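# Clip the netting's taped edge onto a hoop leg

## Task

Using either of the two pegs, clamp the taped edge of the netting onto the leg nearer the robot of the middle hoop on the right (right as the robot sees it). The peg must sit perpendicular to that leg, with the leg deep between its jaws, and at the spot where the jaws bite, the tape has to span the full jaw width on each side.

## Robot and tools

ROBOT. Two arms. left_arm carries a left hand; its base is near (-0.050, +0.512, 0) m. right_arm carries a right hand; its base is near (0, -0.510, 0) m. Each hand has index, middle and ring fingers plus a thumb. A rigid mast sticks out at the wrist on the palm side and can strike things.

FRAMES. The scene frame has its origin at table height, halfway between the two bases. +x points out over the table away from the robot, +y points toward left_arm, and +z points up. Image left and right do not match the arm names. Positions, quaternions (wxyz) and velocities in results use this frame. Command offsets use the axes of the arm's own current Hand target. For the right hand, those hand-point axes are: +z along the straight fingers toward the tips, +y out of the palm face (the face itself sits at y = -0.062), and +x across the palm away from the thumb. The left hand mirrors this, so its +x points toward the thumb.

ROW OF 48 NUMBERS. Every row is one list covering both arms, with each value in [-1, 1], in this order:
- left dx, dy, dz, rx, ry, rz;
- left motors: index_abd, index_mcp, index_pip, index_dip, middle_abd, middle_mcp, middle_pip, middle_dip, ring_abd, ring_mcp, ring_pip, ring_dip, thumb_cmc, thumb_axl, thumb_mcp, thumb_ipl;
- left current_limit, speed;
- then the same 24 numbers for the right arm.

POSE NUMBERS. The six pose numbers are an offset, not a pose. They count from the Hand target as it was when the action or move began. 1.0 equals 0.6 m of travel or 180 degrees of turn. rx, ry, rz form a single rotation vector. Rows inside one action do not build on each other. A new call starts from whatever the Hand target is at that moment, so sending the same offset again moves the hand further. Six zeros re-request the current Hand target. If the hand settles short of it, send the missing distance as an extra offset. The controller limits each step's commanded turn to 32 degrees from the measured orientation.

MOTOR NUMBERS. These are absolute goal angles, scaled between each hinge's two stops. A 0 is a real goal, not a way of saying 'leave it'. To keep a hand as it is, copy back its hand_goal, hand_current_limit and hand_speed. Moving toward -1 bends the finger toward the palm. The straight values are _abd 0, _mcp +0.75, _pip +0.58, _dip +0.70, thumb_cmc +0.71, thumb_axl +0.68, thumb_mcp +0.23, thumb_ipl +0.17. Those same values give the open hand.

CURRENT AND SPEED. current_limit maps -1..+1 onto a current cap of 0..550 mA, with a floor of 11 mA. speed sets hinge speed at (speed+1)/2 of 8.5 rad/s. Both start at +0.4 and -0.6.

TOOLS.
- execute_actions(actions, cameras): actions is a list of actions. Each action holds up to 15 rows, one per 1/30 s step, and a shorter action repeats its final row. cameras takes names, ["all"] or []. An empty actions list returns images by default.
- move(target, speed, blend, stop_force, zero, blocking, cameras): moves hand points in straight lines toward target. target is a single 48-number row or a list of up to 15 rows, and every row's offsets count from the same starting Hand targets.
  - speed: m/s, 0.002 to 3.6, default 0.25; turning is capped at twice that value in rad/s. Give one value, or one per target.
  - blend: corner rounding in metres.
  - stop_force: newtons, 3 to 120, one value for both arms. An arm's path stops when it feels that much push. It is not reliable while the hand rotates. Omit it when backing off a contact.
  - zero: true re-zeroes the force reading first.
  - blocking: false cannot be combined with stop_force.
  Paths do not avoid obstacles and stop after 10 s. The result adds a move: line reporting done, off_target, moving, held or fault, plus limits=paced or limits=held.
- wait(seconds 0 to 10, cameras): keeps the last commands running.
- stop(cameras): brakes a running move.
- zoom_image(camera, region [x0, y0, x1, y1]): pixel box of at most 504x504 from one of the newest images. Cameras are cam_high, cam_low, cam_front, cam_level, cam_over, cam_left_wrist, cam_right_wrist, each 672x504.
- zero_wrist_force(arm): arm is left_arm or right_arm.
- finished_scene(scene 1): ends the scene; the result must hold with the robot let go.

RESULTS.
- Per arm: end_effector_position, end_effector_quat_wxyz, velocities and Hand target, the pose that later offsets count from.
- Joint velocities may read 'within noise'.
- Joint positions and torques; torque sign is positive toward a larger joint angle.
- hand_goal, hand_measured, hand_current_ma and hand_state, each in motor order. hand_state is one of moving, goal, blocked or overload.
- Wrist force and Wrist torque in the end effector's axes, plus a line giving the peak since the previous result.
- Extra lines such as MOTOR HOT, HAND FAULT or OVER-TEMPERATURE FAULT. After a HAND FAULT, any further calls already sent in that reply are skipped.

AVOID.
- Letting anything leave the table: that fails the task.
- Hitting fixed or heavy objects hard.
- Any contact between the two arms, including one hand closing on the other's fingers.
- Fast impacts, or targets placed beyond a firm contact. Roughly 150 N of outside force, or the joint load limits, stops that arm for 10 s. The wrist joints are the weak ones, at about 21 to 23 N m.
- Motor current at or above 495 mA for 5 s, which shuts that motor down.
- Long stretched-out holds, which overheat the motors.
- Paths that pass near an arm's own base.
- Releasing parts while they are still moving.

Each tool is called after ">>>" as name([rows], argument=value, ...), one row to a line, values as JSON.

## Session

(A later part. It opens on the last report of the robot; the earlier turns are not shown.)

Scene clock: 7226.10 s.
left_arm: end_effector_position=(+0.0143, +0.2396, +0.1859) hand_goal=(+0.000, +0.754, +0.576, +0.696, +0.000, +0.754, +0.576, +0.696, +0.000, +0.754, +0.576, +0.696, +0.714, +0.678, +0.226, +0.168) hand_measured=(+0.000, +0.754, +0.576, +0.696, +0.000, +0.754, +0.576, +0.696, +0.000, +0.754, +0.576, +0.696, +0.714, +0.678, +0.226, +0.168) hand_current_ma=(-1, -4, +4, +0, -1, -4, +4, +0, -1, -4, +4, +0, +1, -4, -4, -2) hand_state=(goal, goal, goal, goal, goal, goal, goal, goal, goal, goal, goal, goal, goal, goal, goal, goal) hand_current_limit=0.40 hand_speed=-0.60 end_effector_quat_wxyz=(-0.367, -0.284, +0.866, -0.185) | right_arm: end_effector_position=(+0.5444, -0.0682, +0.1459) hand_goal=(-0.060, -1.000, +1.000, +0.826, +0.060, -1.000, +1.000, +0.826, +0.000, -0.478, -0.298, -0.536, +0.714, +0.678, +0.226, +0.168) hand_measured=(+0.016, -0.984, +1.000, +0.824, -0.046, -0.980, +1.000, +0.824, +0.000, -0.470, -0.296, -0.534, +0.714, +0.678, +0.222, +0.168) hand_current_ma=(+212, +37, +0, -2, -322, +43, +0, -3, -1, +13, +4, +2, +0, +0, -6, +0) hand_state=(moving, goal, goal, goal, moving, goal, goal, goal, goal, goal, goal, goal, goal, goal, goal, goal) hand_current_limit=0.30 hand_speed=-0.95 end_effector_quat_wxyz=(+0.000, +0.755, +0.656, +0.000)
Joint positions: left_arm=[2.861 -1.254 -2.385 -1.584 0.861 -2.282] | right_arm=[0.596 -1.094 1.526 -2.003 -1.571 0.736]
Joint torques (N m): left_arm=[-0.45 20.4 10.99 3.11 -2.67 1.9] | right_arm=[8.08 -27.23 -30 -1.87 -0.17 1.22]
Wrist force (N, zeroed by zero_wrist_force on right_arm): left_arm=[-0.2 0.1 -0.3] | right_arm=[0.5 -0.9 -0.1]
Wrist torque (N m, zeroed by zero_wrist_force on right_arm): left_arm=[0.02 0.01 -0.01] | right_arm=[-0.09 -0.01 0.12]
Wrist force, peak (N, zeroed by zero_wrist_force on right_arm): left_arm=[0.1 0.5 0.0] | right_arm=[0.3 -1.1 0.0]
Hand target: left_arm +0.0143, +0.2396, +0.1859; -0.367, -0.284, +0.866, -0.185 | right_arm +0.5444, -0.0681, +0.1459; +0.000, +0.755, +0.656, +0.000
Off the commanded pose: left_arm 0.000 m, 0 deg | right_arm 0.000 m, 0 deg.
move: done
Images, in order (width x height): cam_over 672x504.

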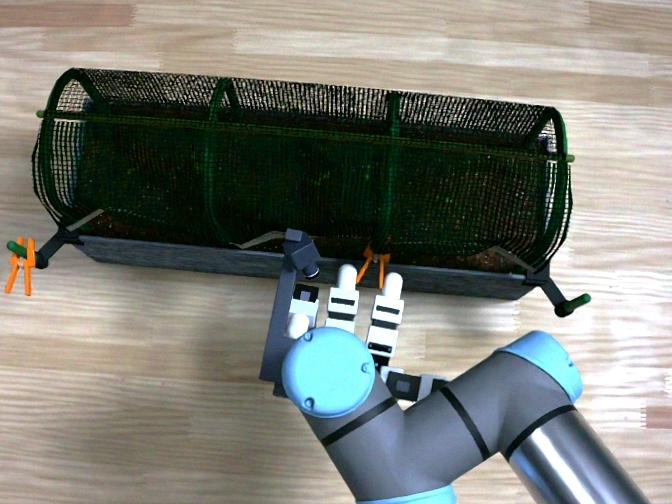

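>>> move(target=[0,0,0,0,0,0,0,0.754,0.576,0.696,0,0.754,0.576,0.696,0,0.754,0.576,0.696,0.714,0.678,0.226,0.168,0.4,-0.6, -0.0045,0,0,0,0,0,-0.06,-1,1,0.826,0.06,-1,1,0.826,0,-0.479,-0.299,-0.536,0.714,0.678,0.226,0.168,0.3,-0.95], speed=0.02)

>>> move(target=[0,0,0,0,0,0,0,0.754,0.576,0.696,0,0.754,0.576,0.696,0,0.754,0.576,0.696,0.714,0.678,0.226,0.168,0.4,-0.6, 0,0,0,0,0,0,-0.25,-1,1,0.826,0.25,-1,1,0.826,0,-0.479,-0.299,-0.536,0.714,0.678,0.226,0.168,0.76,-0.93], speed=0.02, cameras=["cam_over"])

>>> zoom_image(camera="cam_over", region=[330, 230, 430, 330])

Scene clock: 7237.83 s.
left_arm: end_effector_position=(+0.0143, +0.2396, +0.1859) hand_goal=(+0.000, +0.754, +0.576, +0.696, +0.000, +0.754, +0.576, +0.696, +0.000, +0.754, +0.576, +0.696, +0.714, +0.678, +0.226, +0.168) hand_measured=(+0.000, +0.754, +0.576, +0.696, +0.000, +0.754, +0.576, +0.696, +0.000, +0.754, +0.576, +0.696, +0.714, +0.678, +0.226, +0.168) hand_current_ma=(-1, -4, +4, +0, -1, -4, +4, +0, -1, -4, +4, +0, +1, -4, -4, -2) hand_state=(goal, goal, goal, goal, goal, goal, goal, goal, goal, goal, goal, goal, goal, goal, goal, goal) hand_current_limit=0.40 hand_speed=-0.60 end_effector_quat_wxyz=(-0.367, -0.284, +0.866, -0.185) | right_arm: end_effector_position=(+0.5440, -0.0709, +0.1459) hand_goal=(-0.060, -1.000, +1.000, +0.826, +0.060, -1.000, +1.000, +0.826, +0.000, -0.478, -0.298, -0.536, +0.714, +0.678, +0.226, +0.168) hand_measured=(+0.016, -0.984, +1.000, +0.824, -0.046, -0.984, +1.000, +0.826, +0.000, -0.470, -0.296, -0.534, +0.714, +0.678, +0.222, +0.168) hand_current_ma=(+200, +34, +0, -2, -312, +32, +0, +0, -1, +13, +4, +2, +0, +0, -6, +0) hand_state=(blocked, goal, goal, goal, blocked, goal, goal, goal, goal, goal, goal, goal, goal, goal, goal, goal) hand_current_limit=0.30 hand_speed=-0.95 end_effector_quat_wxyz=(+0.000, +0.755, +0.656, +0.000)
Joint positions: left_arm=[2.861 -1.254 -2.385 -1.584 0.861 -2.282] | right_arm=[0.593 -1.098 1.534 -2.005 -1.571 0.732]
Joint torques (N m): left_arm=[-0.79 18.23 10.35 2.91 -2.64 1.86] | right_arm=[-7.41 -49.06 -15.1 -4.57 -1 -0.55]
Wrist force (N, zeroed by zero_wrist_force on right_arm): left_arm=[0.0 0.2 -0.2] | right_arm=[1.9 -1.2 -0.3]
Wrist torque (N m, zeroed by zero_wrist_force on right_arm): left_arm=[0.03 -0.01 0.00] | right_arm=[-0.08 -0.09 0.05]
Wrist force, peak (N, zeroed by zero_wrist_force on right_arm): left_arm=[0.3 0.4 -0.1] | right_arm=[1.9 -1.2 -0.3]
Hand target: left_arm +0.0143, +0.2396, +0.1859; -0.367, -0.284, +0.866, -0.185 | right_arm +0.5440, -0.0708, +0.1459; +0.000, +0.755, +0.656, +0.000
Off the commanded pose: left_arm 0.000 m, 0 deg | right_arm 0.000 m, 0 deg.
move: done

Scene clock: 7238.33 s.
left_arm: end_effector_position=(+0.0143, +0.2396, +0.1859) hand_goal=(+0.000, +0.754, +0.576, +0.696, +0.000, +0.754, +0.576, +0.696, +0.000, +0.754, +0.576, +0.696, +0.714, +0.678, +0.226, +0.168) hand_measured=(+0.000, +0.754, +0.576, +0.696, +0.000, +0.754, +0.576, +0.696, +0.000, +0.754, +0.576, +0.696, +0.714, +0.678, +0.226, +0.168) hand_current_ma=(-1, -4, +4, +0, -1, -4, +4, +0, -1, -4, +4, +0, +1, -4, -4, -2) hand_state=(goal, goal, goal, goal, goal, goal, goal, goal, goal, goal, goal, goal, goal, goal, goal, goal) hand_current_limit=0.40 hand_speed=-0.60 end_effector_quat_wxyz=(-0.367, -0.284, +0.866, -0.185) | right_arm: end_effector_position=(+0.5440, -0.0708, +0.1459) hand_goal=(-0.250, -1.000, +1.000, +0.826, +0.250, -1.000, +1.000, +0.826, +0.000, -0.478, -0.298, -0.536, +0.714, +0.678, +0.226, +0.168) hand_measured=(+0.000, -0.984, +1.000, +0.824, -0.046, -0.984, +1.000, +0.826, +0.000, -0.470, -0.296, -0.534, +0.714, +0.678, +0.222, +0.168) hand_current_ma=(+484, +34, +0, -2, -484, +32, +0, +0, -1, +13, +4, +2, +0, +0, -6, +0) hand_state=(blocked, goal, goal, goal, blocked, goal, goal, goal, goal, goal, goal, goal, goal, goal, goal, goal) hand_current_limit=0.76 hand_speed=-0.93 end_effector_quat_wxyz=(+0.000, +0.755, +0.656, +0.000)
Joint positions: left_arm=[2.861 -1.254 -2.385 -1.584 0.861 -2.282] | right_arm=[0.593 -1.098 1.534 -2.005 -1.571 0.732]
Joint torques (N m): left_arm=[0.98 19.87 8.57 3.31 -2.64 2.06] | right_arm=[-1.54 -36.79 -26.5 -2.32 -1.07 1.42]
Wrist force (N, zeroed by zero_wrist_force on right_arm): left_arm=[-0.2 0.2 -0.4] | right_arm=[0.7 -1.0 -0.2]
Wrist torque (N m, zeroed by zero_wrist_force on right_arm): left_arm=[0.05 0.02 -0.02] | right_arm=[-0.09 -0.02 0.08]
Wrist force, peak (N, zeroed by zero_wrist_force on right_arm): left_arm=[-0.2 0.2 -0.4] | right_arm=[1.4 -1.3 0.1]
Hand target: left_arm +0.0143, +0.2396, +0.1859; -0.367, -0.284, +0.866, -0.185 | right_arm +0.5440, -0.0708, +0.1459; +0.000, +0.755, +0.656, +0.000
Off the commanded pose: left_arm 0.000 m, 0 deg | right_arm 0.000 m, 0 deg.
move: done
Images, in order (width x height): cam_over 672x504.

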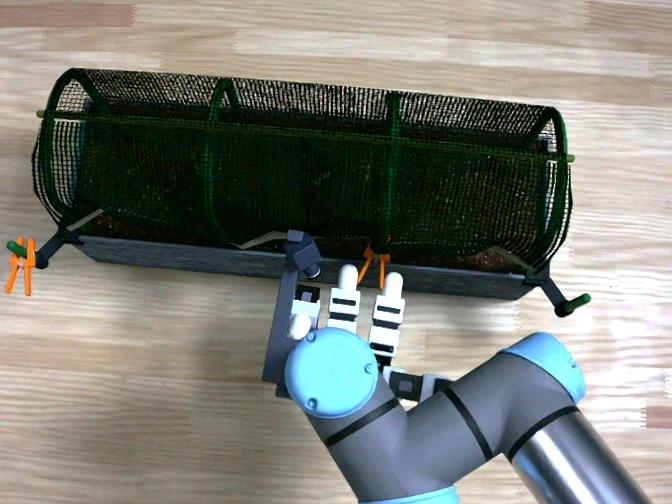

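Scaled by 5.040 from the camera's 672x504 image, which has a finer 960x720 frame.

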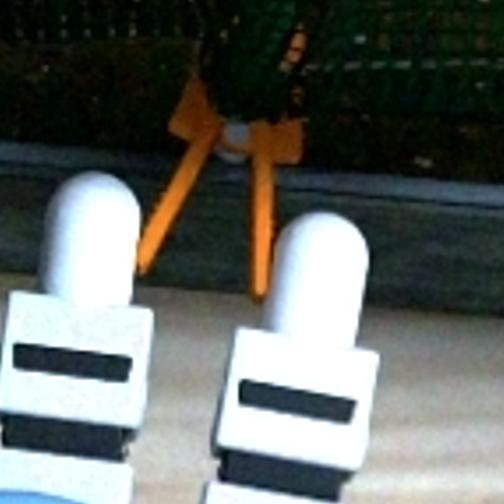

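>>> move(target=[0,0,0,0,0,0,0,0.754,0.576,0.696,0,0.754,0.576,0.696,0,0.754,0.576,0.696,0.714,0.678,0.226,0.168,0.4,-0.6, 0,0,-0.01,0,0,0,-0.25,-1,1,0.826,0.25,-1,1,0.826,0,-0.479,-0.299,-0.536,0.714,0.678,0.226,0.168,0.76,-0.93], speed=0.02, cameras=["cam_over", "cam_level"])

>>> zoom_image(camera="cam_over", region=[330, 230, 430, 330])

Scene clock: 7247.37 s.
left_arm: end_effector_position=(+0.0143, +0.2396, +0.1859) hand_goal=(+0.000, +0.754, +0.576, +0.696, +0.000, +0.754, +0.576, +0.696, +0.000, +0.754, +0.576, +0.696, +0.714, +0.678, +0.226, +0.168) hand_measured=(+0.000, +0.754, +0.576, +0.696, +0.000, +0.754, +0.576, +0.696, +0.000, +0.754, +0.576, +0.696, +0.714, +0.678, +0.226, +0.168) hand_current_ma=(-1, -4, +4, +0, -1, -4, +4, +0, -1, -4, +4, +0, +1, -4, -4, -2) hand_state=(goal, goal, goal, goal, goal, goal, goal, goal, goal, goal, goal, goal, goal, goal, goal, goal) hand_current_limit=0.40 hand_speed=-0.60 end_effector_quat_wxyz=(-0.367, -0.284, +0.866, -0.185) | right_arm: end_effector_position=(+0.5440, -0.0708, +0.1520) hand_goal=(-0.250, -1.000, +1.000, +0.826, +0.250, -1.000, +1.000, +0.826, +0.000, -0.478, -0.298, -0.536, +0.714, +0.678, +0.226, +0.168) hand_measured=(-0.002, -0.972, +1.000, +0.826, -0.046, -0.974, +1.000, +0.830, +0.000, -0.470, -0.296, -0.534, +0.714, +0.678, +0.222, +0.168) hand_current_ma=(+484, +71, +0, +0, -484, +67, +0, +5, -1, +13, +4, +2, +0, +0, -6, +0) hand_state=(blocked, blocked, goal, goal, blocked, blocked, goal, goal, goal, goal, goal, goal, goal, goal, goal, goal) hand_current_limit=0.76 hand_speed=-0.93 end_effector_quat_wxyz=(+0.000, +0.755, +0.656, +0.000)
Joint positions: left_arm=[2.861 -1.254 -2.385 -1.584 0.861 -2.282] | right_arm=[0.593 -1.104 1.526 -1.992 -1.571 0.732]
Joint torques (N m): left_arm=[-0.71 19.79 9.73 3.27 -2.94 2.04] | right_arm=[9.14 -47.35 -23.48 -3.48 -0.69 1.4]
Wrist force (N, zeroed by zero_wrist_force on right_arm): left_arm=[0.1 0.0 -0.3] | right_arm=[0.5 1.6 1.7]
Wrist torque (N m, zeroed by zero_wrist_force on right_arm): left_arm=[0.01 -0.03 0.01] | right_arm=[0.12 -0.02 0.10]
Wrist force, peak (N, zeroed by zero_wrist_force on right_arm): left_arm=[0.3 0.1 -0.4] | right_arm=[0.6 1.9 1.7]
Hand target: left_arm +0.0143, +0.2396, +0.1859; -0.367, -0.284, +0.866, -0.185 | right_arm +0.5440, -0.0708, +0.1519; +0.000, +0.755, +0.656, +0.000
Off the commanded pose: left_arm 0.000 m, 0 deg | right_arm 0.000 m, 0 deg.
move: done
Images, in order (width x height): cam_level 672x504, cam_over 672x504.

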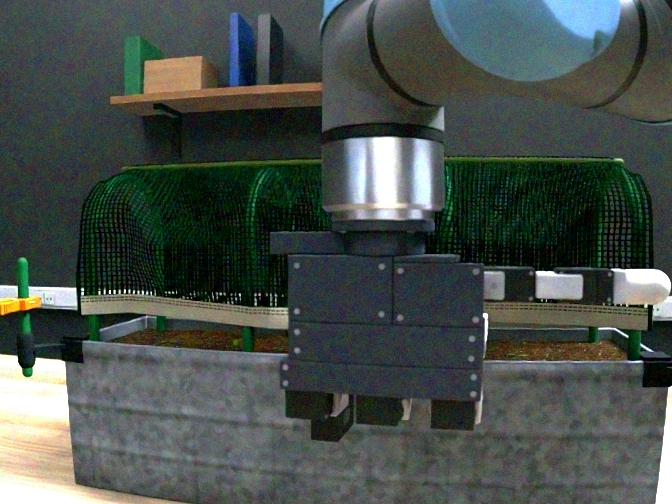

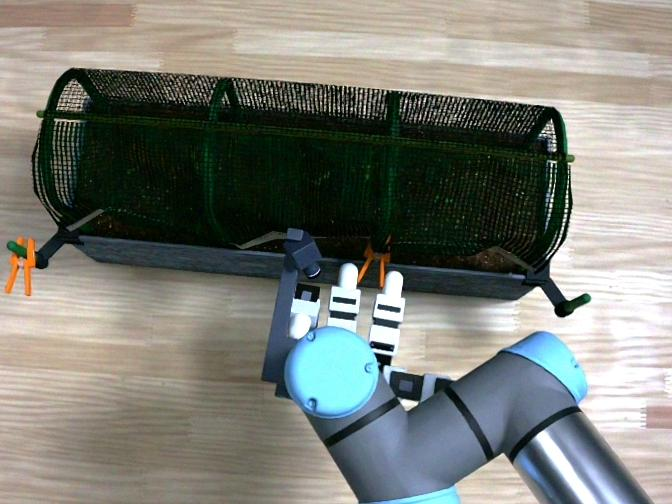

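Scaled by 5.040 from the camera's 672x504 image, which has a finer 960x720 frame.

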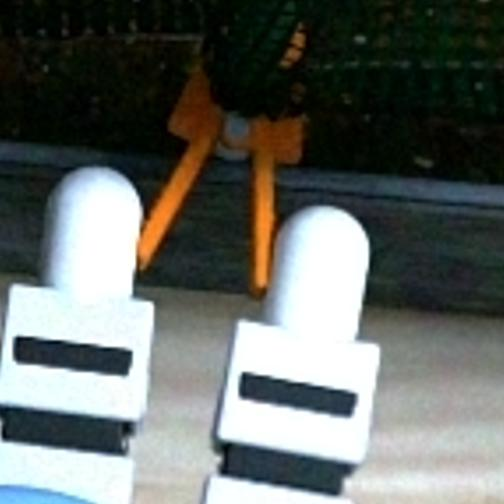

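>>> move(target=[0,0,0,0,0,0,0,0.754,0.576,0.696,0,0.754,0.576,0.696,0,0.754,0.576,0.696,0.714,0.678,0.226,0.168,0.4,-0.6, 0,0,-0.01,0,0,0,-0.25,-1,1,0.826,0.25,-1,1,0.826,0,-0.479,-0.299,-0.536,0.714,0.678,0.226,0.168,0.76,-0.93], speed=0.02, cameras=["cam_over"])

>>> zoom_image(camera="cam_over", region=[330, 230, 430, 330])

>>> zoom_image(camera="cam_over", region=[350, 225, 400, 275])

Scene clock: 7317.77 s.
left_arm: end_effector_position=(+0.0143, +0.2396, +0.1859) hand_goal=(+0.000, +0.754, +0.576, +0.696, +0.000, +0.754, +0.576, +0.696, +0.000, +0.754, +0.576, +0.696, +0.714, +0.678, +0.226, +0.168) hand_measured=(+0.000, +0.754, +0.576, +0.696, +0.000, +0.754, +0.576, +0.696, +0.000, +0.754, +0.576, +0.696, +0.714, +0.678, +0.226, +0.168) hand_current_ma=(-1, -4, +4, +0, -1, -4, +4, +0, -1, -4, +4, +0, +1, -4, -4, -2) hand_state=(goal, goal, goal, goal, goal, goal, goal, goal, goal, goal, goal, goal, goal, goal, goal, goal) hand_current_limit=0.40 hand_speed=-0.60 end_effector_quat_wxyz=(-0.367, -0.284, +0.866, -0.185) | right_arm: end_effector_position=(+0.5440, -0.0708, +0.1580) hand_goal=(-0.250, -1.000, +1.000, +0.826, +0.250, -1.000, +1.000, +0.826, +0.000, -0.478, -0.298, -0.536, +0.714, +0.678, +0.226, +0.168) hand_measured=(-0.006, -0.960, +1.000, +0.830, -0.046, -0.960, +1.000, +0.832, +0.000, -0.470, -0.296, -0.534, +0.714, +0.678, +0.222, +0.168) hand_current_ma=(+484, +116, +0, +5, -484, +115, +0, +10, -1, +13, +4, +2, +0, +0, -6, +0) hand_state=(blocked, blocked, goal, goal, blocked, blocked, goal, goal, goal, goal, goal, goal, goal, goal, goal, goal) hand_current_limit=0.76 hand_speed=-0.93 end_effector_quat_wxyz=(+0.000, +0.755, +0.656, +0.000)
Joint positions: left_arm=[2.861 -1.254 -2.385 -1.584 0.861 -2.282] | right_arm=[0.593 -1.11 1.518 -1.978 -1.571 0.732]
Joint torques (N m): left_arm=[-0.7 19.09 9.95 3.05 -2.73 1.87] | right_arm=[8.12 -48.4 -23.65 -3.68 -0.53 0.89]
Wrist force (N, zeroed by zero_wrist_force on right_arm): left_arm=[-0.1 0.2 -0.1] | right_arm=[0.0 2.6 2.7]
Wrist torque (N m, zeroed by zero_wrist_force on right_arm): left_arm=[0.03 0.00 -0.01] | right_arm=[0.23 0.01 0.13]
Wrist force, peak (N, zeroed by zero_wrist_force on right_arm): left_arm=[0.0 0.0 -0.6] | right_arm=[0.1 2.9 2.7]
Hand target: left_arm +0.0143, +0.2396, +0.1859; -0.367, -0.284, +0.866, -0.185 | right_arm +0.5440, -0.0708, +0.1579; +0.000, +0.755, +0.656, +0.000
Off the commanded pose: left_arm 0.000 m, 0 deg | right_arm 0.000 m, 0 deg.
move: done
Images, in order (width x height): cam_over 672x504.

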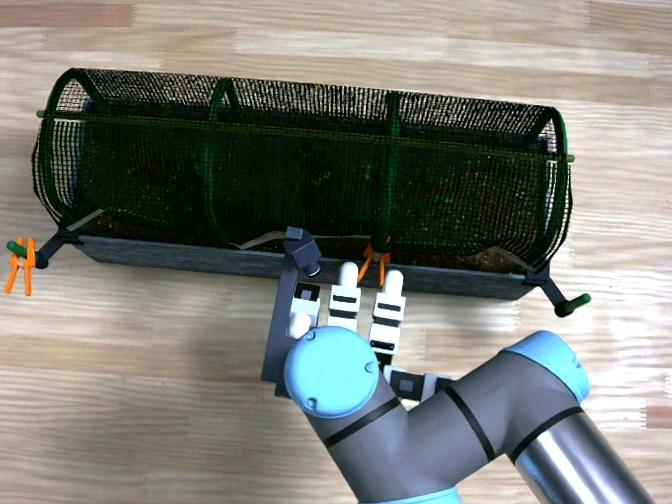

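Scaled by 5.040 from the camera's 672x504 image, which has a finer 960x720 frame.

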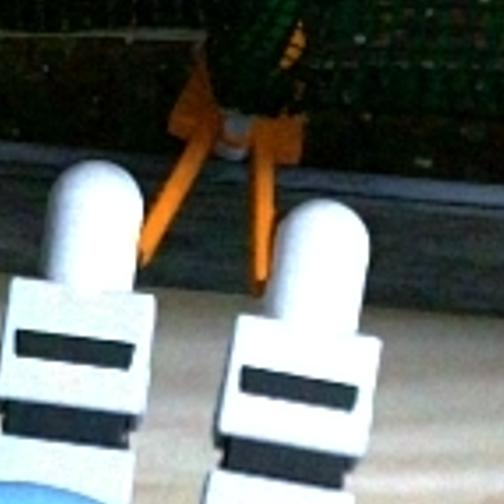

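Scaled by 10.080 from the camera's 672x504 image, which has a finer 960x720 frame.

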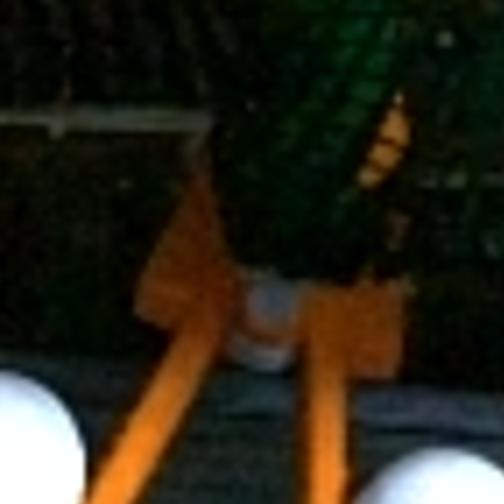

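>>> move(target=[0,0,0,0,0,0,0,0.754,0.576,0.696,0,0.754,0.576,0.696,0,0.754,0.576,0.696,0.714,0.678,0.226,0.168,0.4,-0.6, 0,0,0,0,0,0,0.10,-1,1,0.826,-0.10,-1,1,0.826,0,-0.479,-0.299,-0.536,0.714,0.678,0.226,0.168,0.6,-0.93], speed=0.02)

>>> move([
  [0,0,0,0,0,0,0,0.754,0.576,0.696,0,0.754,0.576,0.696,0,0.754,0.576,0.696,0.714,0.678,0.226,0.168,0.4,-0.6, 0,-0.0917,0,0,0,0,0.13,-1,1,0.826,-0.13,-1,1,0.826,0,-0.479,-0.299,-0.536,0.714,0.678,0.226,0.168,0.6,-0.7],
  [0,0,0,0,0,0,0,0.754,0.576,0.696,0,0.754,0.576,0.696,0,0.754,0.576,0.696,0.714,0.678,0.226,0.168,0.4,-0.6, -0.22,-0.28,0,0,0,0,0.13,-1,1,0.826,-0.13,-1,1,0.826,0,-0.479,-0.299,-0.536,0.714,0.678,0.226,0.168,0.6,-0.7],
], speed=[0.04, 0.15], cameras=["cam_over", "cam_front", "cam_level"])

>>> zoom_image(camera="cam_over", region=[330, 230, 430, 330])

>>> zoom_image(camera="cam_level", region=[420, 290, 472, 332])

>>> zoom_image(camera="cam_front", region=[370, 225, 425, 275])

Scene clock: 7427.70 s.
left_arm: end_effector_position=(+0.0143, +0.2396, +0.1859) hand_goal=(+0.000, +0.754, +0.576, +0.696, +0.000, +0.754, +0.576, +0.696, +0.000, +0.754, +0.576, +0.696, +0.714, +0.678, +0.226, +0.168) hand_measured=(+0.000, +0.754, +0.576, +0.696, +0.000, +0.754, +0.576, +0.696, +0.000, +0.754, +0.576, +0.696, +0.714, +0.678, +0.226, +0.168) hand_current_ma=(-1, -4, +4, +0, -1, -4, +4, +0, -1, -4, +4, +0, +1, -4, -4, -2) hand_state=(goal, goal, goal, goal, goal, goal, goal, goal, goal, goal, goal, goal, goal, goal, goal, goal) hand_current_limit=0.40 hand_speed=-0.60 end_effector_quat_wxyz=(-0.367, -0.284, +0.866, -0.185) | right_arm: end_effector_position=(+0.5440, -0.0708, +0.1579) hand_goal=(+0.100, -1.000, +1.000, +0.826, -0.100, -1.000, +1.000, +0.826, +0.000, -0.478, -0.298, -0.536, +0.714, +0.678, +0.226, +0.168) hand_measured=(+0.096, -0.978, +1.000, +0.830, -0.096, -0.976, +1.000, +0.830, +0.000, -0.470, -0.296, -0.534, +0.714, +0.678, +0.222, +0.168) hand_current_ma=(-3, +51, +0, +5, +3, +58, +0, +5, -1, +13, +4, +2, +0, +0, -6, +0) hand_state=(goal, blocked, goal, goal, goal, blocked, goal, goal, goal, goal, goal, goal, goal, goal, goal, goal) hand_current_limit=0.60 hand_speed=-0.93 end_effector_quat_wxyz=(+0.000, +0.755, +0.656, +0.000)
Joint positions: left_arm=[2.861 -1.254 -2.385 -1.584 0.861 -2.282] | right_arm=[0.593 -1.11 1.518 -1.978 -1.571 0.732]
Joint torques (N m): left_arm=[-0.37 19.81 11.77 3.06 -2.5 2.21] | right_arm=[5.14 -28.12 -8.55 -4.44 -0.47 0.31]
Wrist force (N, zeroed by zero_wrist_force on right_arm): left_arm=[0.2 -0.2 -0.1] | right_arm=[0.1 -0.1 -0.1]
Wrist torque (N m, zeroed by zero_wrist_force on right_arm): left_arm=[-0.03 -0.04 0.03] | right_arm=[-0.03 0.00 0.17]
Wrist force, peak (N, zeroed by zero_wrist_force on right_arm): left_arm=[0.2 0.3 -0.2] | right_arm=[0.0 2.6 3.0]
Hand target: left_arm +0.0143, +0.2396, +0.1859; -0.367, -0.284, +0.866, -0.185 | right_arm +0.5440, -0.0708, +0.1579; +0.000, +0.755, +0.656, +0.000
Off the commanded pose: left_arm 0.000 m, 0 deg | right_arm 0.000 m, 0 deg.
move: done

Scene clock: 7430.87 s.
left_arm: end_effector_position=(+0.0143, +0.2396, +0.1859) hand_goal=(+0.000, +0.754, +0.576, +0.696, +0.000, +0.754, +0.576, +0.696, +0.000, +0.754, +0.576, +0.696, +0.714, +0.678, +0.226, +0.168) hand_measured=(+0.000, +0.754, +0.576, +0.696, +0.000, +0.754, +0.576, +0.696, +0.000, +0.754, +0.576, +0.696, +0.714, +0.678, +0.226, +0.168) hand_current_ma=(-1, -4, +4, +0, -1, -4, +4, +0, -1, -4, +4, +0, +1, -4, -4, -2) hand_state=(goal, goal, goal, goal, goal, goal, goal, goal, goal, goal, goal, goal, goal, goal, goal, goal) hand_current_limit=0.40 hand_speed=-0.60 end_effector_quat_wxyz=(-0.367, -0.284, +0.866, -0.185) | right_arm: end_effector_position=(+0.3594, -0.1783, +0.1580) hand_goal=(+0.130, -1.000, +1.000, +0.826, -0.130, -1.000, +1.000, +0.826, +0.000, -0.478, -0.298, -0.536, +0.714, +0.678, +0.226, +0.168) hand_measured=(+0.128, -0.978, +1.000, +0.830, -0.128, -0.976, +1.000, +0.830, +0.000, -0.470, -0.296, -0.534, +0.714, +0.678, +0.222, +0.168) hand_current_ma=(-2, +49, +0, +5, +3, +55, +0, +5, -1, +13, +4, +2, +0, +0, -6, +0) hand_state=(goal, blocked, goal, goal, goal, blocked, goal, goal, goal, goal, goal, goal, goal, goal, goal, goal) hand_current_limit=0.60 hand_speed=-0.70 end_effector_quat_wxyz=(+0.000, +0.755, +0.656, +0.000)
Joint positions: left_arm=[2.861 -1.254 -2.385 -1.584 0.861 -2.282] | right_arm=[0.626 -1.564 2.098 -2.105 -1.571 0.765]
Joint torques (N m): left_arm=[-0.94 20.18 9.89 3.17 -2.73 1.73] | right_arm=[10.2 -27.46 -16.74 -1.2 1.09 1.38]
Wrist force (N, zeroed by zero_wrist_force on right_arm): left_arm=[0.1 0.1 0.1] | right_arm=[-0.3 -0.1 -0.2]
Wrist torque (N m, zeroed by zero_wrist_force on right_arm): left_arm=[-0.01 -0.03 0.01] | right_arm=[0.00 0.05 0.12]
Wrist force, peak (N, zeroed by zero_wrist_force on right_arm): left_arm=[0.2 0.4 -0.4] | right_arm=[-1.4 -1.3 -0.2]
Hand target: left_arm +0.0143, +0.2396, +0.1859; -0.367, -0.284, +0.866, -0.185 | right_arm +0.3593, -0.1782, +0.1580; +0.000, +0.755, +0.656, +0.000
Off the commanded pose: left_arm 0.000 m, 0 deg | right_arm 0.000 m, 0 deg.
move: done
Images, in order (width x height): cam_front 672x504, cam_level 672x504, cam_over 672x504.

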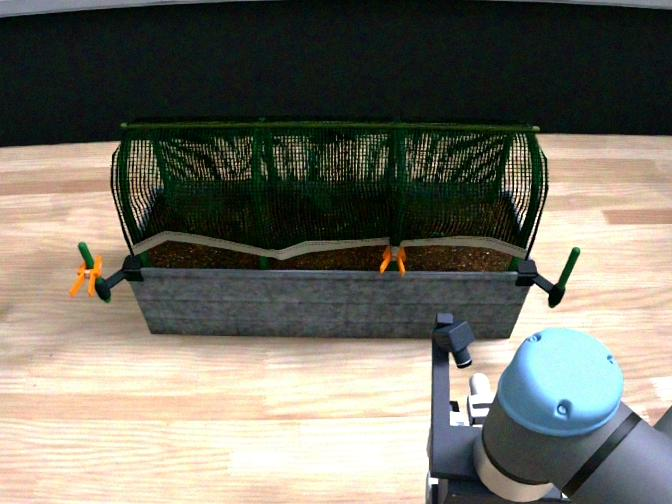

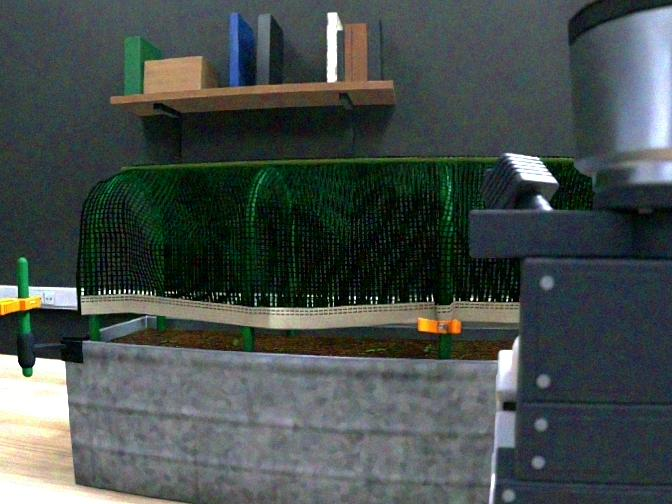

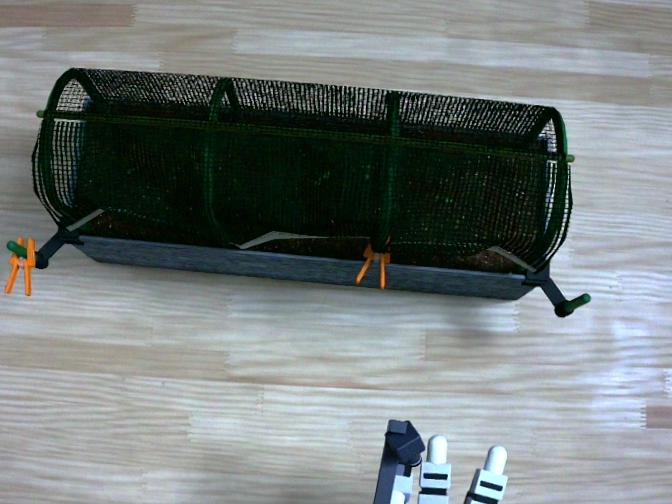

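Scaled by 5.040 from the camera's 672x504 image, which has a finer 960x720 frame.

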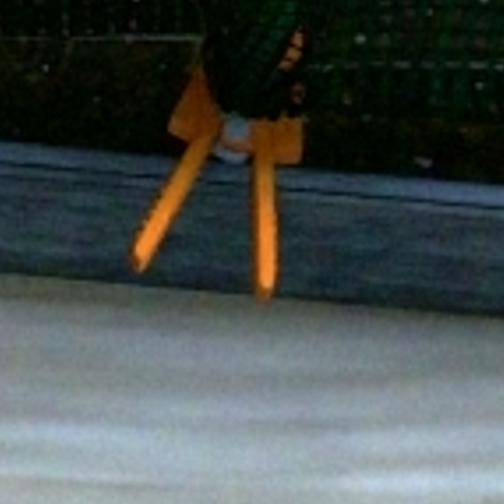

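Scaled by 9.692 from the camera's 672x504 image, which has a finer 960x720 frame.

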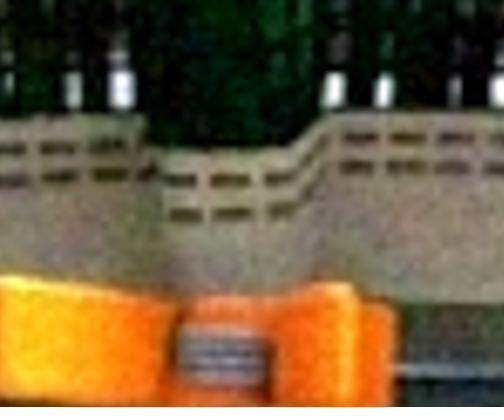

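Scaled by 9.164 from the camera's 672x504 image, which has a finer 960x720 frame.

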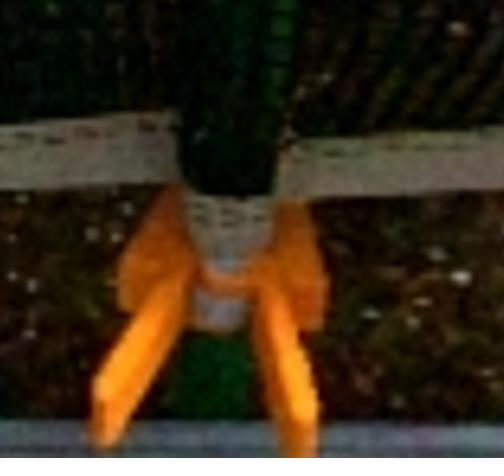

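>>> move(target=[0,0,0,0,0,0,0,0.754,0.576,0.696,0,0.754,0.576,0.696,0,0.754,0.576,0.696,0.714,0.678,0.226,0.168,0.4,-0.6, 0.2174,0.1966,0.01,0,0,0,0.13,-1,1,0.826,-0.13,-1,1,0.826,-0.15,-1,1,0.826,0.07,0.678,0.247,-0.346,0.6,-0.7], speed=0.15, cameras=["cam_over", "cam_high", "cam_level"])

Scene clock: 7583.80 s.
left_arm: end_effector_position=(+0.0143, +0.2396, +0.1859) hand_goal=(+0.000, +0.754, +0.576, +0.696, +0.000, +0.754, +0.576, +0.696, +0.000, +0.754, +0.576, +0.696, +0.714, +0.678, +0.226, +0.168) hand_measured=(+0.000, +0.754, +0.576, +0.696, +0.000, +0.754, +0.576, +0.696, +0.000, +0.754, +0.576, +0.696, +0.714, +0.678, +0.226, +0.168) hand_current_ma=(-1, -4, +4, +0, -1, -4, +4, +0, -1, -4, +4, +0, +1, -4, -4, -2) hand_state=(goal, goal, goal, goal, goal, goal, goal, goal, goal, goal, goal, goal, goal, goal, goal, goal) hand_current_limit=0.40 hand_speed=-0.60 end_effector_quat_wxyz=(-0.367, -0.284, +0.866, -0.185) | right_arm: end_effector_position=(+0.4941, -0.0654, +0.1518) hand_goal=(+0.130, -1.000, +1.000, +0.826, -0.130, -1.000, +1.000, +0.826, -0.150, -1.000, +1.000, +0.826, +0.070, +0.678, +0.248, -0.346) hand_measured=(+0.128, -0.978, +1.000, +0.830, -0.128, -0.978, +1.000, +0.830, -0.146, -0.802, +0.074, -0.180, +0.072, +0.678, +0.238, -0.344) hand_current_ma=(-2, +49, +0, +5, +3, +55, +0, +5, +4, +440, -440, -440, +2, +0, -22, +2) hand_state=(goal, blocked, goal, goal, goal, blocked, goal, goal, goal, blocked, blocked, blocked, goal, goal, goal, goal) hand_current_limit=0.60 hand_speed=-0.70 end_effector_quat_wxyz=(+0.000, +0.755, +0.656, +0.000)
Joint positions: left_arm=[2.861 -1.254 -2.385 -1.584 0.861 -2.282] | right_arm=[0.646 -1.169 1.623 -2.024 -1.571 0.785]
Joint torques (N m): left_arm=[-0.28 19.76 10.67 3.18 -2.7 1.88] | right_arm=[3.2 -37.87 -24.36 -4.7 -1.23 -0.52]
Wrist force (N, zeroed by zero_wrist_force on right_arm): left_arm=[0.1 0.2 -0.2] | right_arm=[-0.2 0.0 -0.1]
Wrist torque (N m, zeroed by zero_wrist_force on right_arm): left_arm=[0.04 -0.02 0.01] | right_arm=[0.03 0.03 -0.01]
Wrist force, peak (N, zeroed by zero_wrist_force on right_arm): left_arm=[-0.2 0.3 -0.4] | right_arm=[-1.3 -1.4 -0.2]
Hand target: left_arm +0.0143, +0.2396, +0.1859; -0.367, -0.284, +0.866, -0.185 | right_arm +0.4942, -0.0654, +0.1519; +0.000, +0.755, +0.656, +0.000
Off the commanded pose: left_arm 0.000 m, 0 deg | right_arm 0.000 m, 0 deg.
move: done
Images, in order (width x height): cam_high 672x504, cam_level 672x504, cam_over 672x504.

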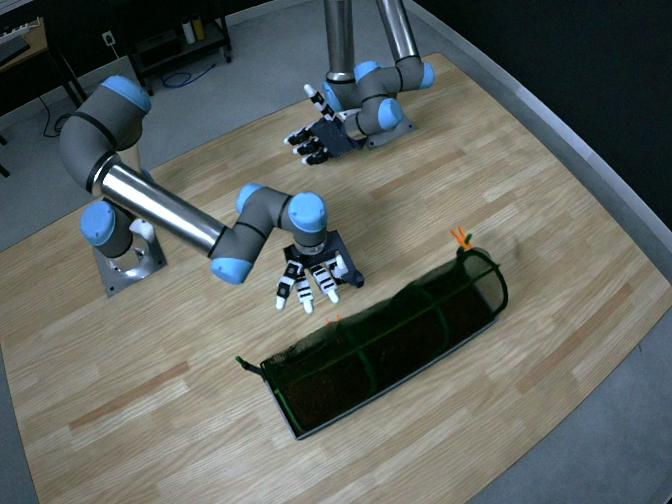

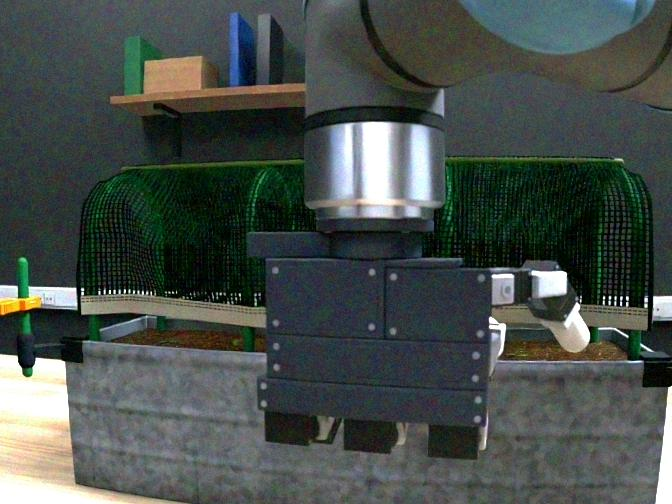

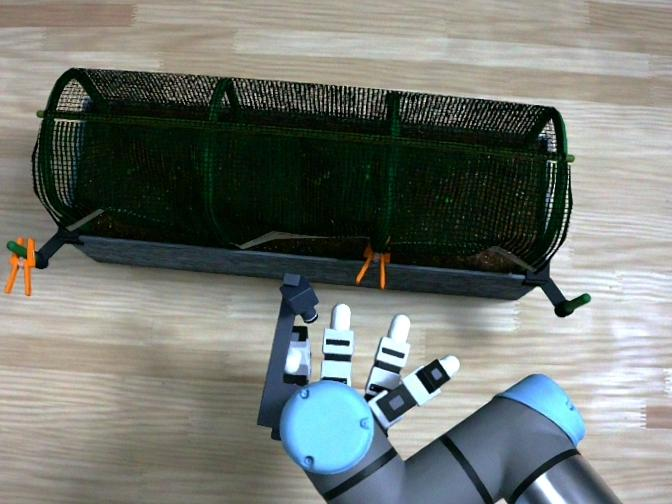

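>>> execute_actions([
  [[0,0,0,0,0,0,0,0.754,0.576,0.696,0,0.754,0.576,0.696,0,0.754,0.576,0.696,0.714,0.678,0.226,0.168,0.4,-0.6,0,0,0,0,0,0,0.13,-1,1,0.826,-0.13,-1,1,0.826,0,-0.479,-0.299,-0.536,0.07,0.678,0.247,-0.346,0.6,-0.7]],
  [[0,0,0,0,0,0,0,0.754,0.576,0.696,0,0.754,0.576,0.696,0,0.754,0.576,0.696,0.714,0.678,0.226,0.168,0.4,-0.6,0,0,0,0,0,0,0.13,-1,1,0.826,-0.13,-1,1,0.826,0,-0.479,-0.299,-0.536,0.07,0.678,0.247,-0.346,0.6,-0.7]],
], cameras=["all"])

Scene clock: 7616.93 s.
left_arm: end_effector_position=(+0.0143, +0.2396, +0.1859) hand_goal=(+0.000, +0.754, +0.576, +0.696, +0.000, +0.754, +0.576, +0.696, +0.000, +0.754, +0.576, +0.696, +0.714, +0.678, +0.226, +0.168) hand_measured=(+0.000, +0.754, +0.576, +0.696, +0.000, +0.754, +0.576, +0.696, +0.000, +0.754, +0.576, +0.696, +0.714, +0.678, +0.226, +0.168) hand_current_ma=(-1, -4, +4, +0, -1, -4, +4, +0, -1, -4, +4, +0, +1, -4, -4, -2) hand_state=(goal, goal, goal, goal, goal, goal, goal, goal, goal, goal, goal, goal, goal, goal, goal, goal) hand_current_limit=0.40 hand_speed=-0.60 end_effector_quat_wxyz=(-0.367, -0.284, +0.866, -0.185) | right_arm: end_effector_position=(+0.4942, -0.0654, +0.1519) hand_goal=(+0.130, -1.000, +1.000, +0.826, -0.130, -1.000, +1.000, +0.826, +0.000, -0.478, -0.298, -0.536, +0.070, +0.678, +0.248, -0.346) hand_measured=(+0.128, -0.978, +1.000, +0.830, -0.128, -0.978, +1.000, +0.830, -0.004, -0.472, -0.292, -0.534, +0.072, +0.678, +0.238, -0.344) hand_current_ma=(-2, +49, +0, +5, +3, +55, +0, +5, -3, +11, +8, +2, +2, +0, -22, +2) hand_state=(goal, blocked, goal, goal, goal, blocked, goal, goal, goal, goal, goal, goal, goal, goal, goal, goal) hand_current_limit=0.60 hand_speed=-0.70 end_effector_quat_wxyz=(+0.000, +0.755, +0.656, +0.000)
Joint positions: left_arm=[2.861 -1.254 -2.385 -1.584 0.861 -2.282] | right_arm=[0.646 -1.169 1.623 -2.024 -1.571 0.785]
Joint torques (N m): left_arm=[-0.66 20.73 9.52 3.26 -2.76 1.95] | right_arm=[-8.63 -25.91 -30.07 -4.89 0.8 -0.57]
Wrist force (N, zeroed by zero_wrist_force on right_arm): left_arm=[0.0 0.3 -0.2] | right_arm=[-0.4 -0.2 -0.4]
Wrist torque (N m, zeroed by zero_wrist_force on right_arm): left_arm=[0.04 0.00 -0.01] | right_arm=[0.04 0.06 -0.02]
Wrist force, peak (N, zeroed by zero_wrist_force on right_arm): left_arm=[0.0 0.3 -0.5] | right_arm=[-0.6 -0.2 -0.3]
Hand target: left_arm +0.0143, +0.2396, +0.1859; -0.367, -0.284, +0.866, -0.185 | right_arm +0.4942, -0.0654, +0.1519; +0.000, +0.755, +0.656, +0.000
Off the commanded pose: left_arm 0.000 m, 0 deg | right_arm 0.000 m, 0 deg.

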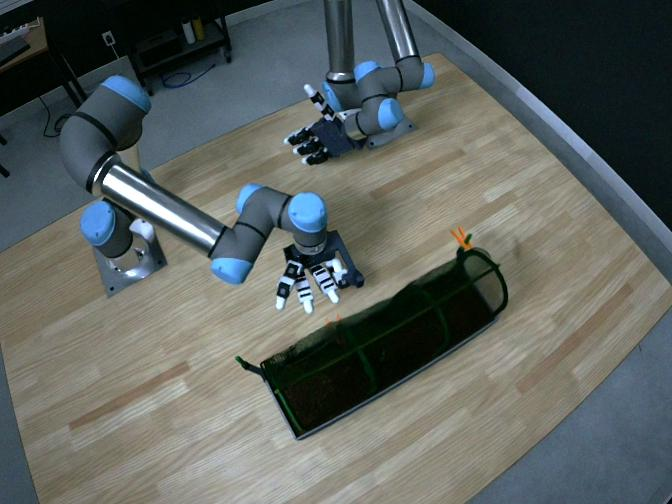

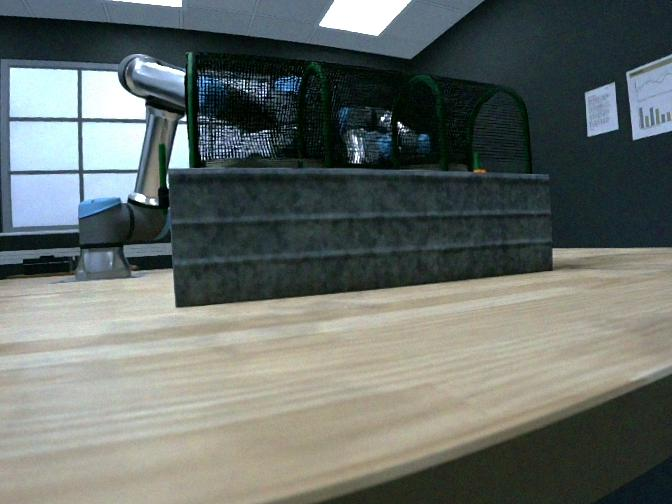

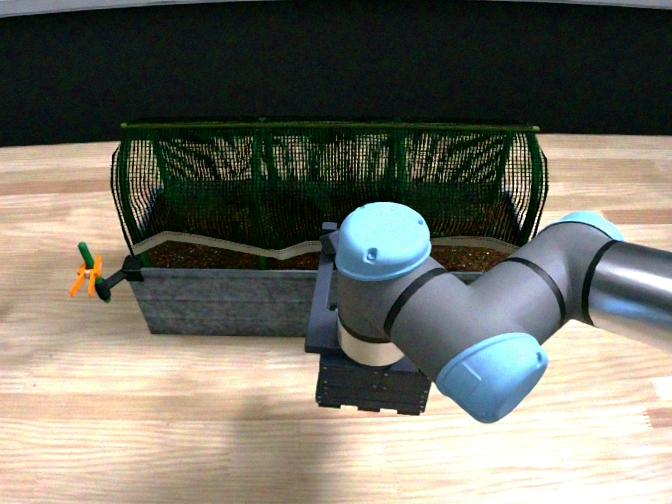

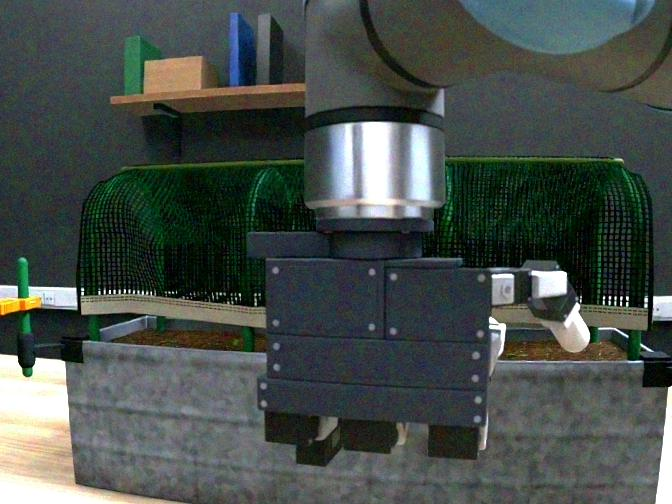

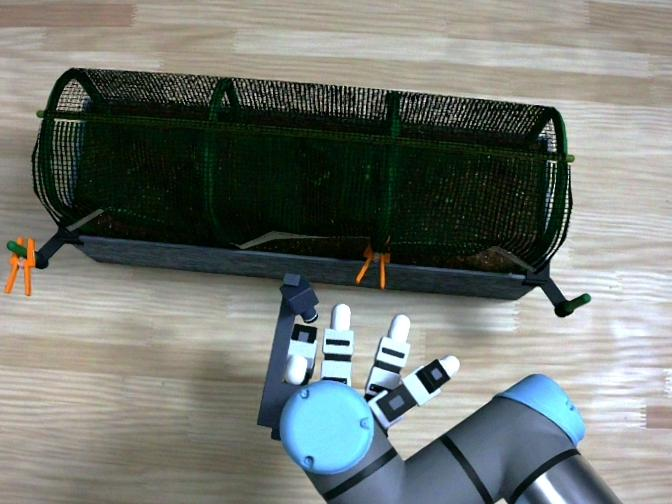

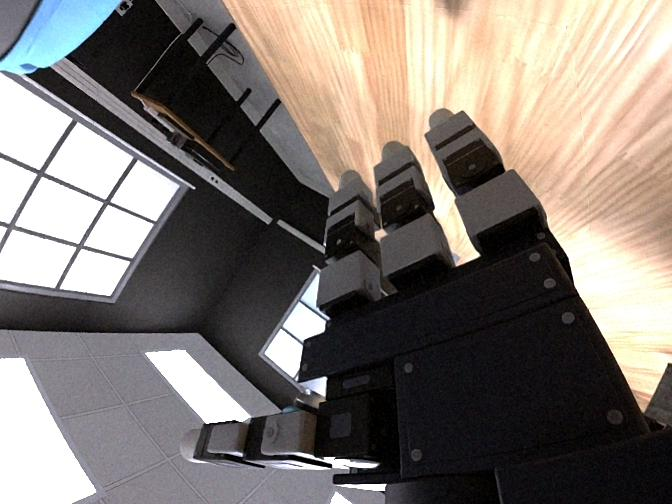

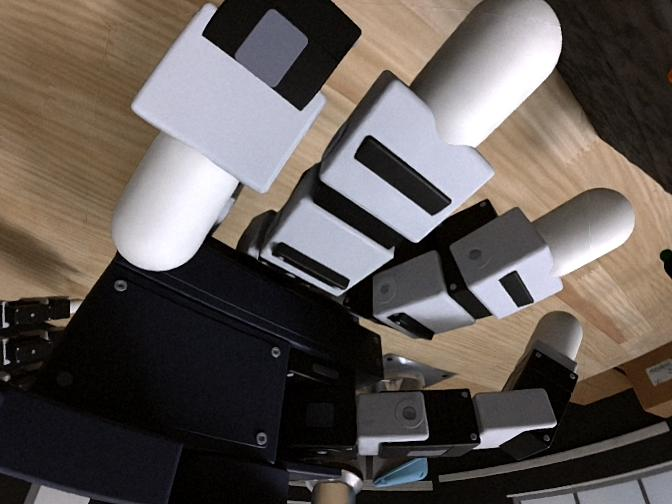

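>>> zoom_image(camera="cam_over", region=[280, 270, 480, 470])

>>> zoom_image(camera="cam_right_wrist", region=[100, 0, 600, 400])

Scaled by 2.520 from the camera's 672x504 image, which has a finer 960x720 frame.

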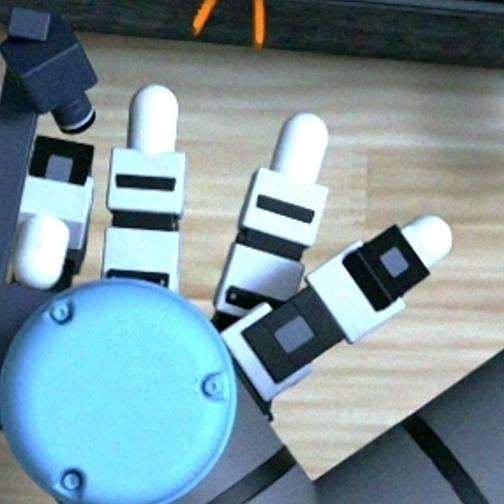

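Scaled by 1.008 from the camera's 672x504 image, which has a finer 960x720 frame.

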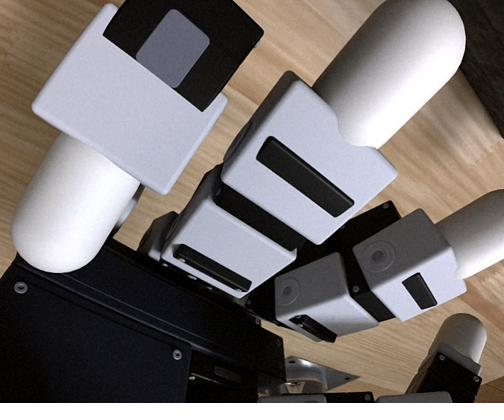

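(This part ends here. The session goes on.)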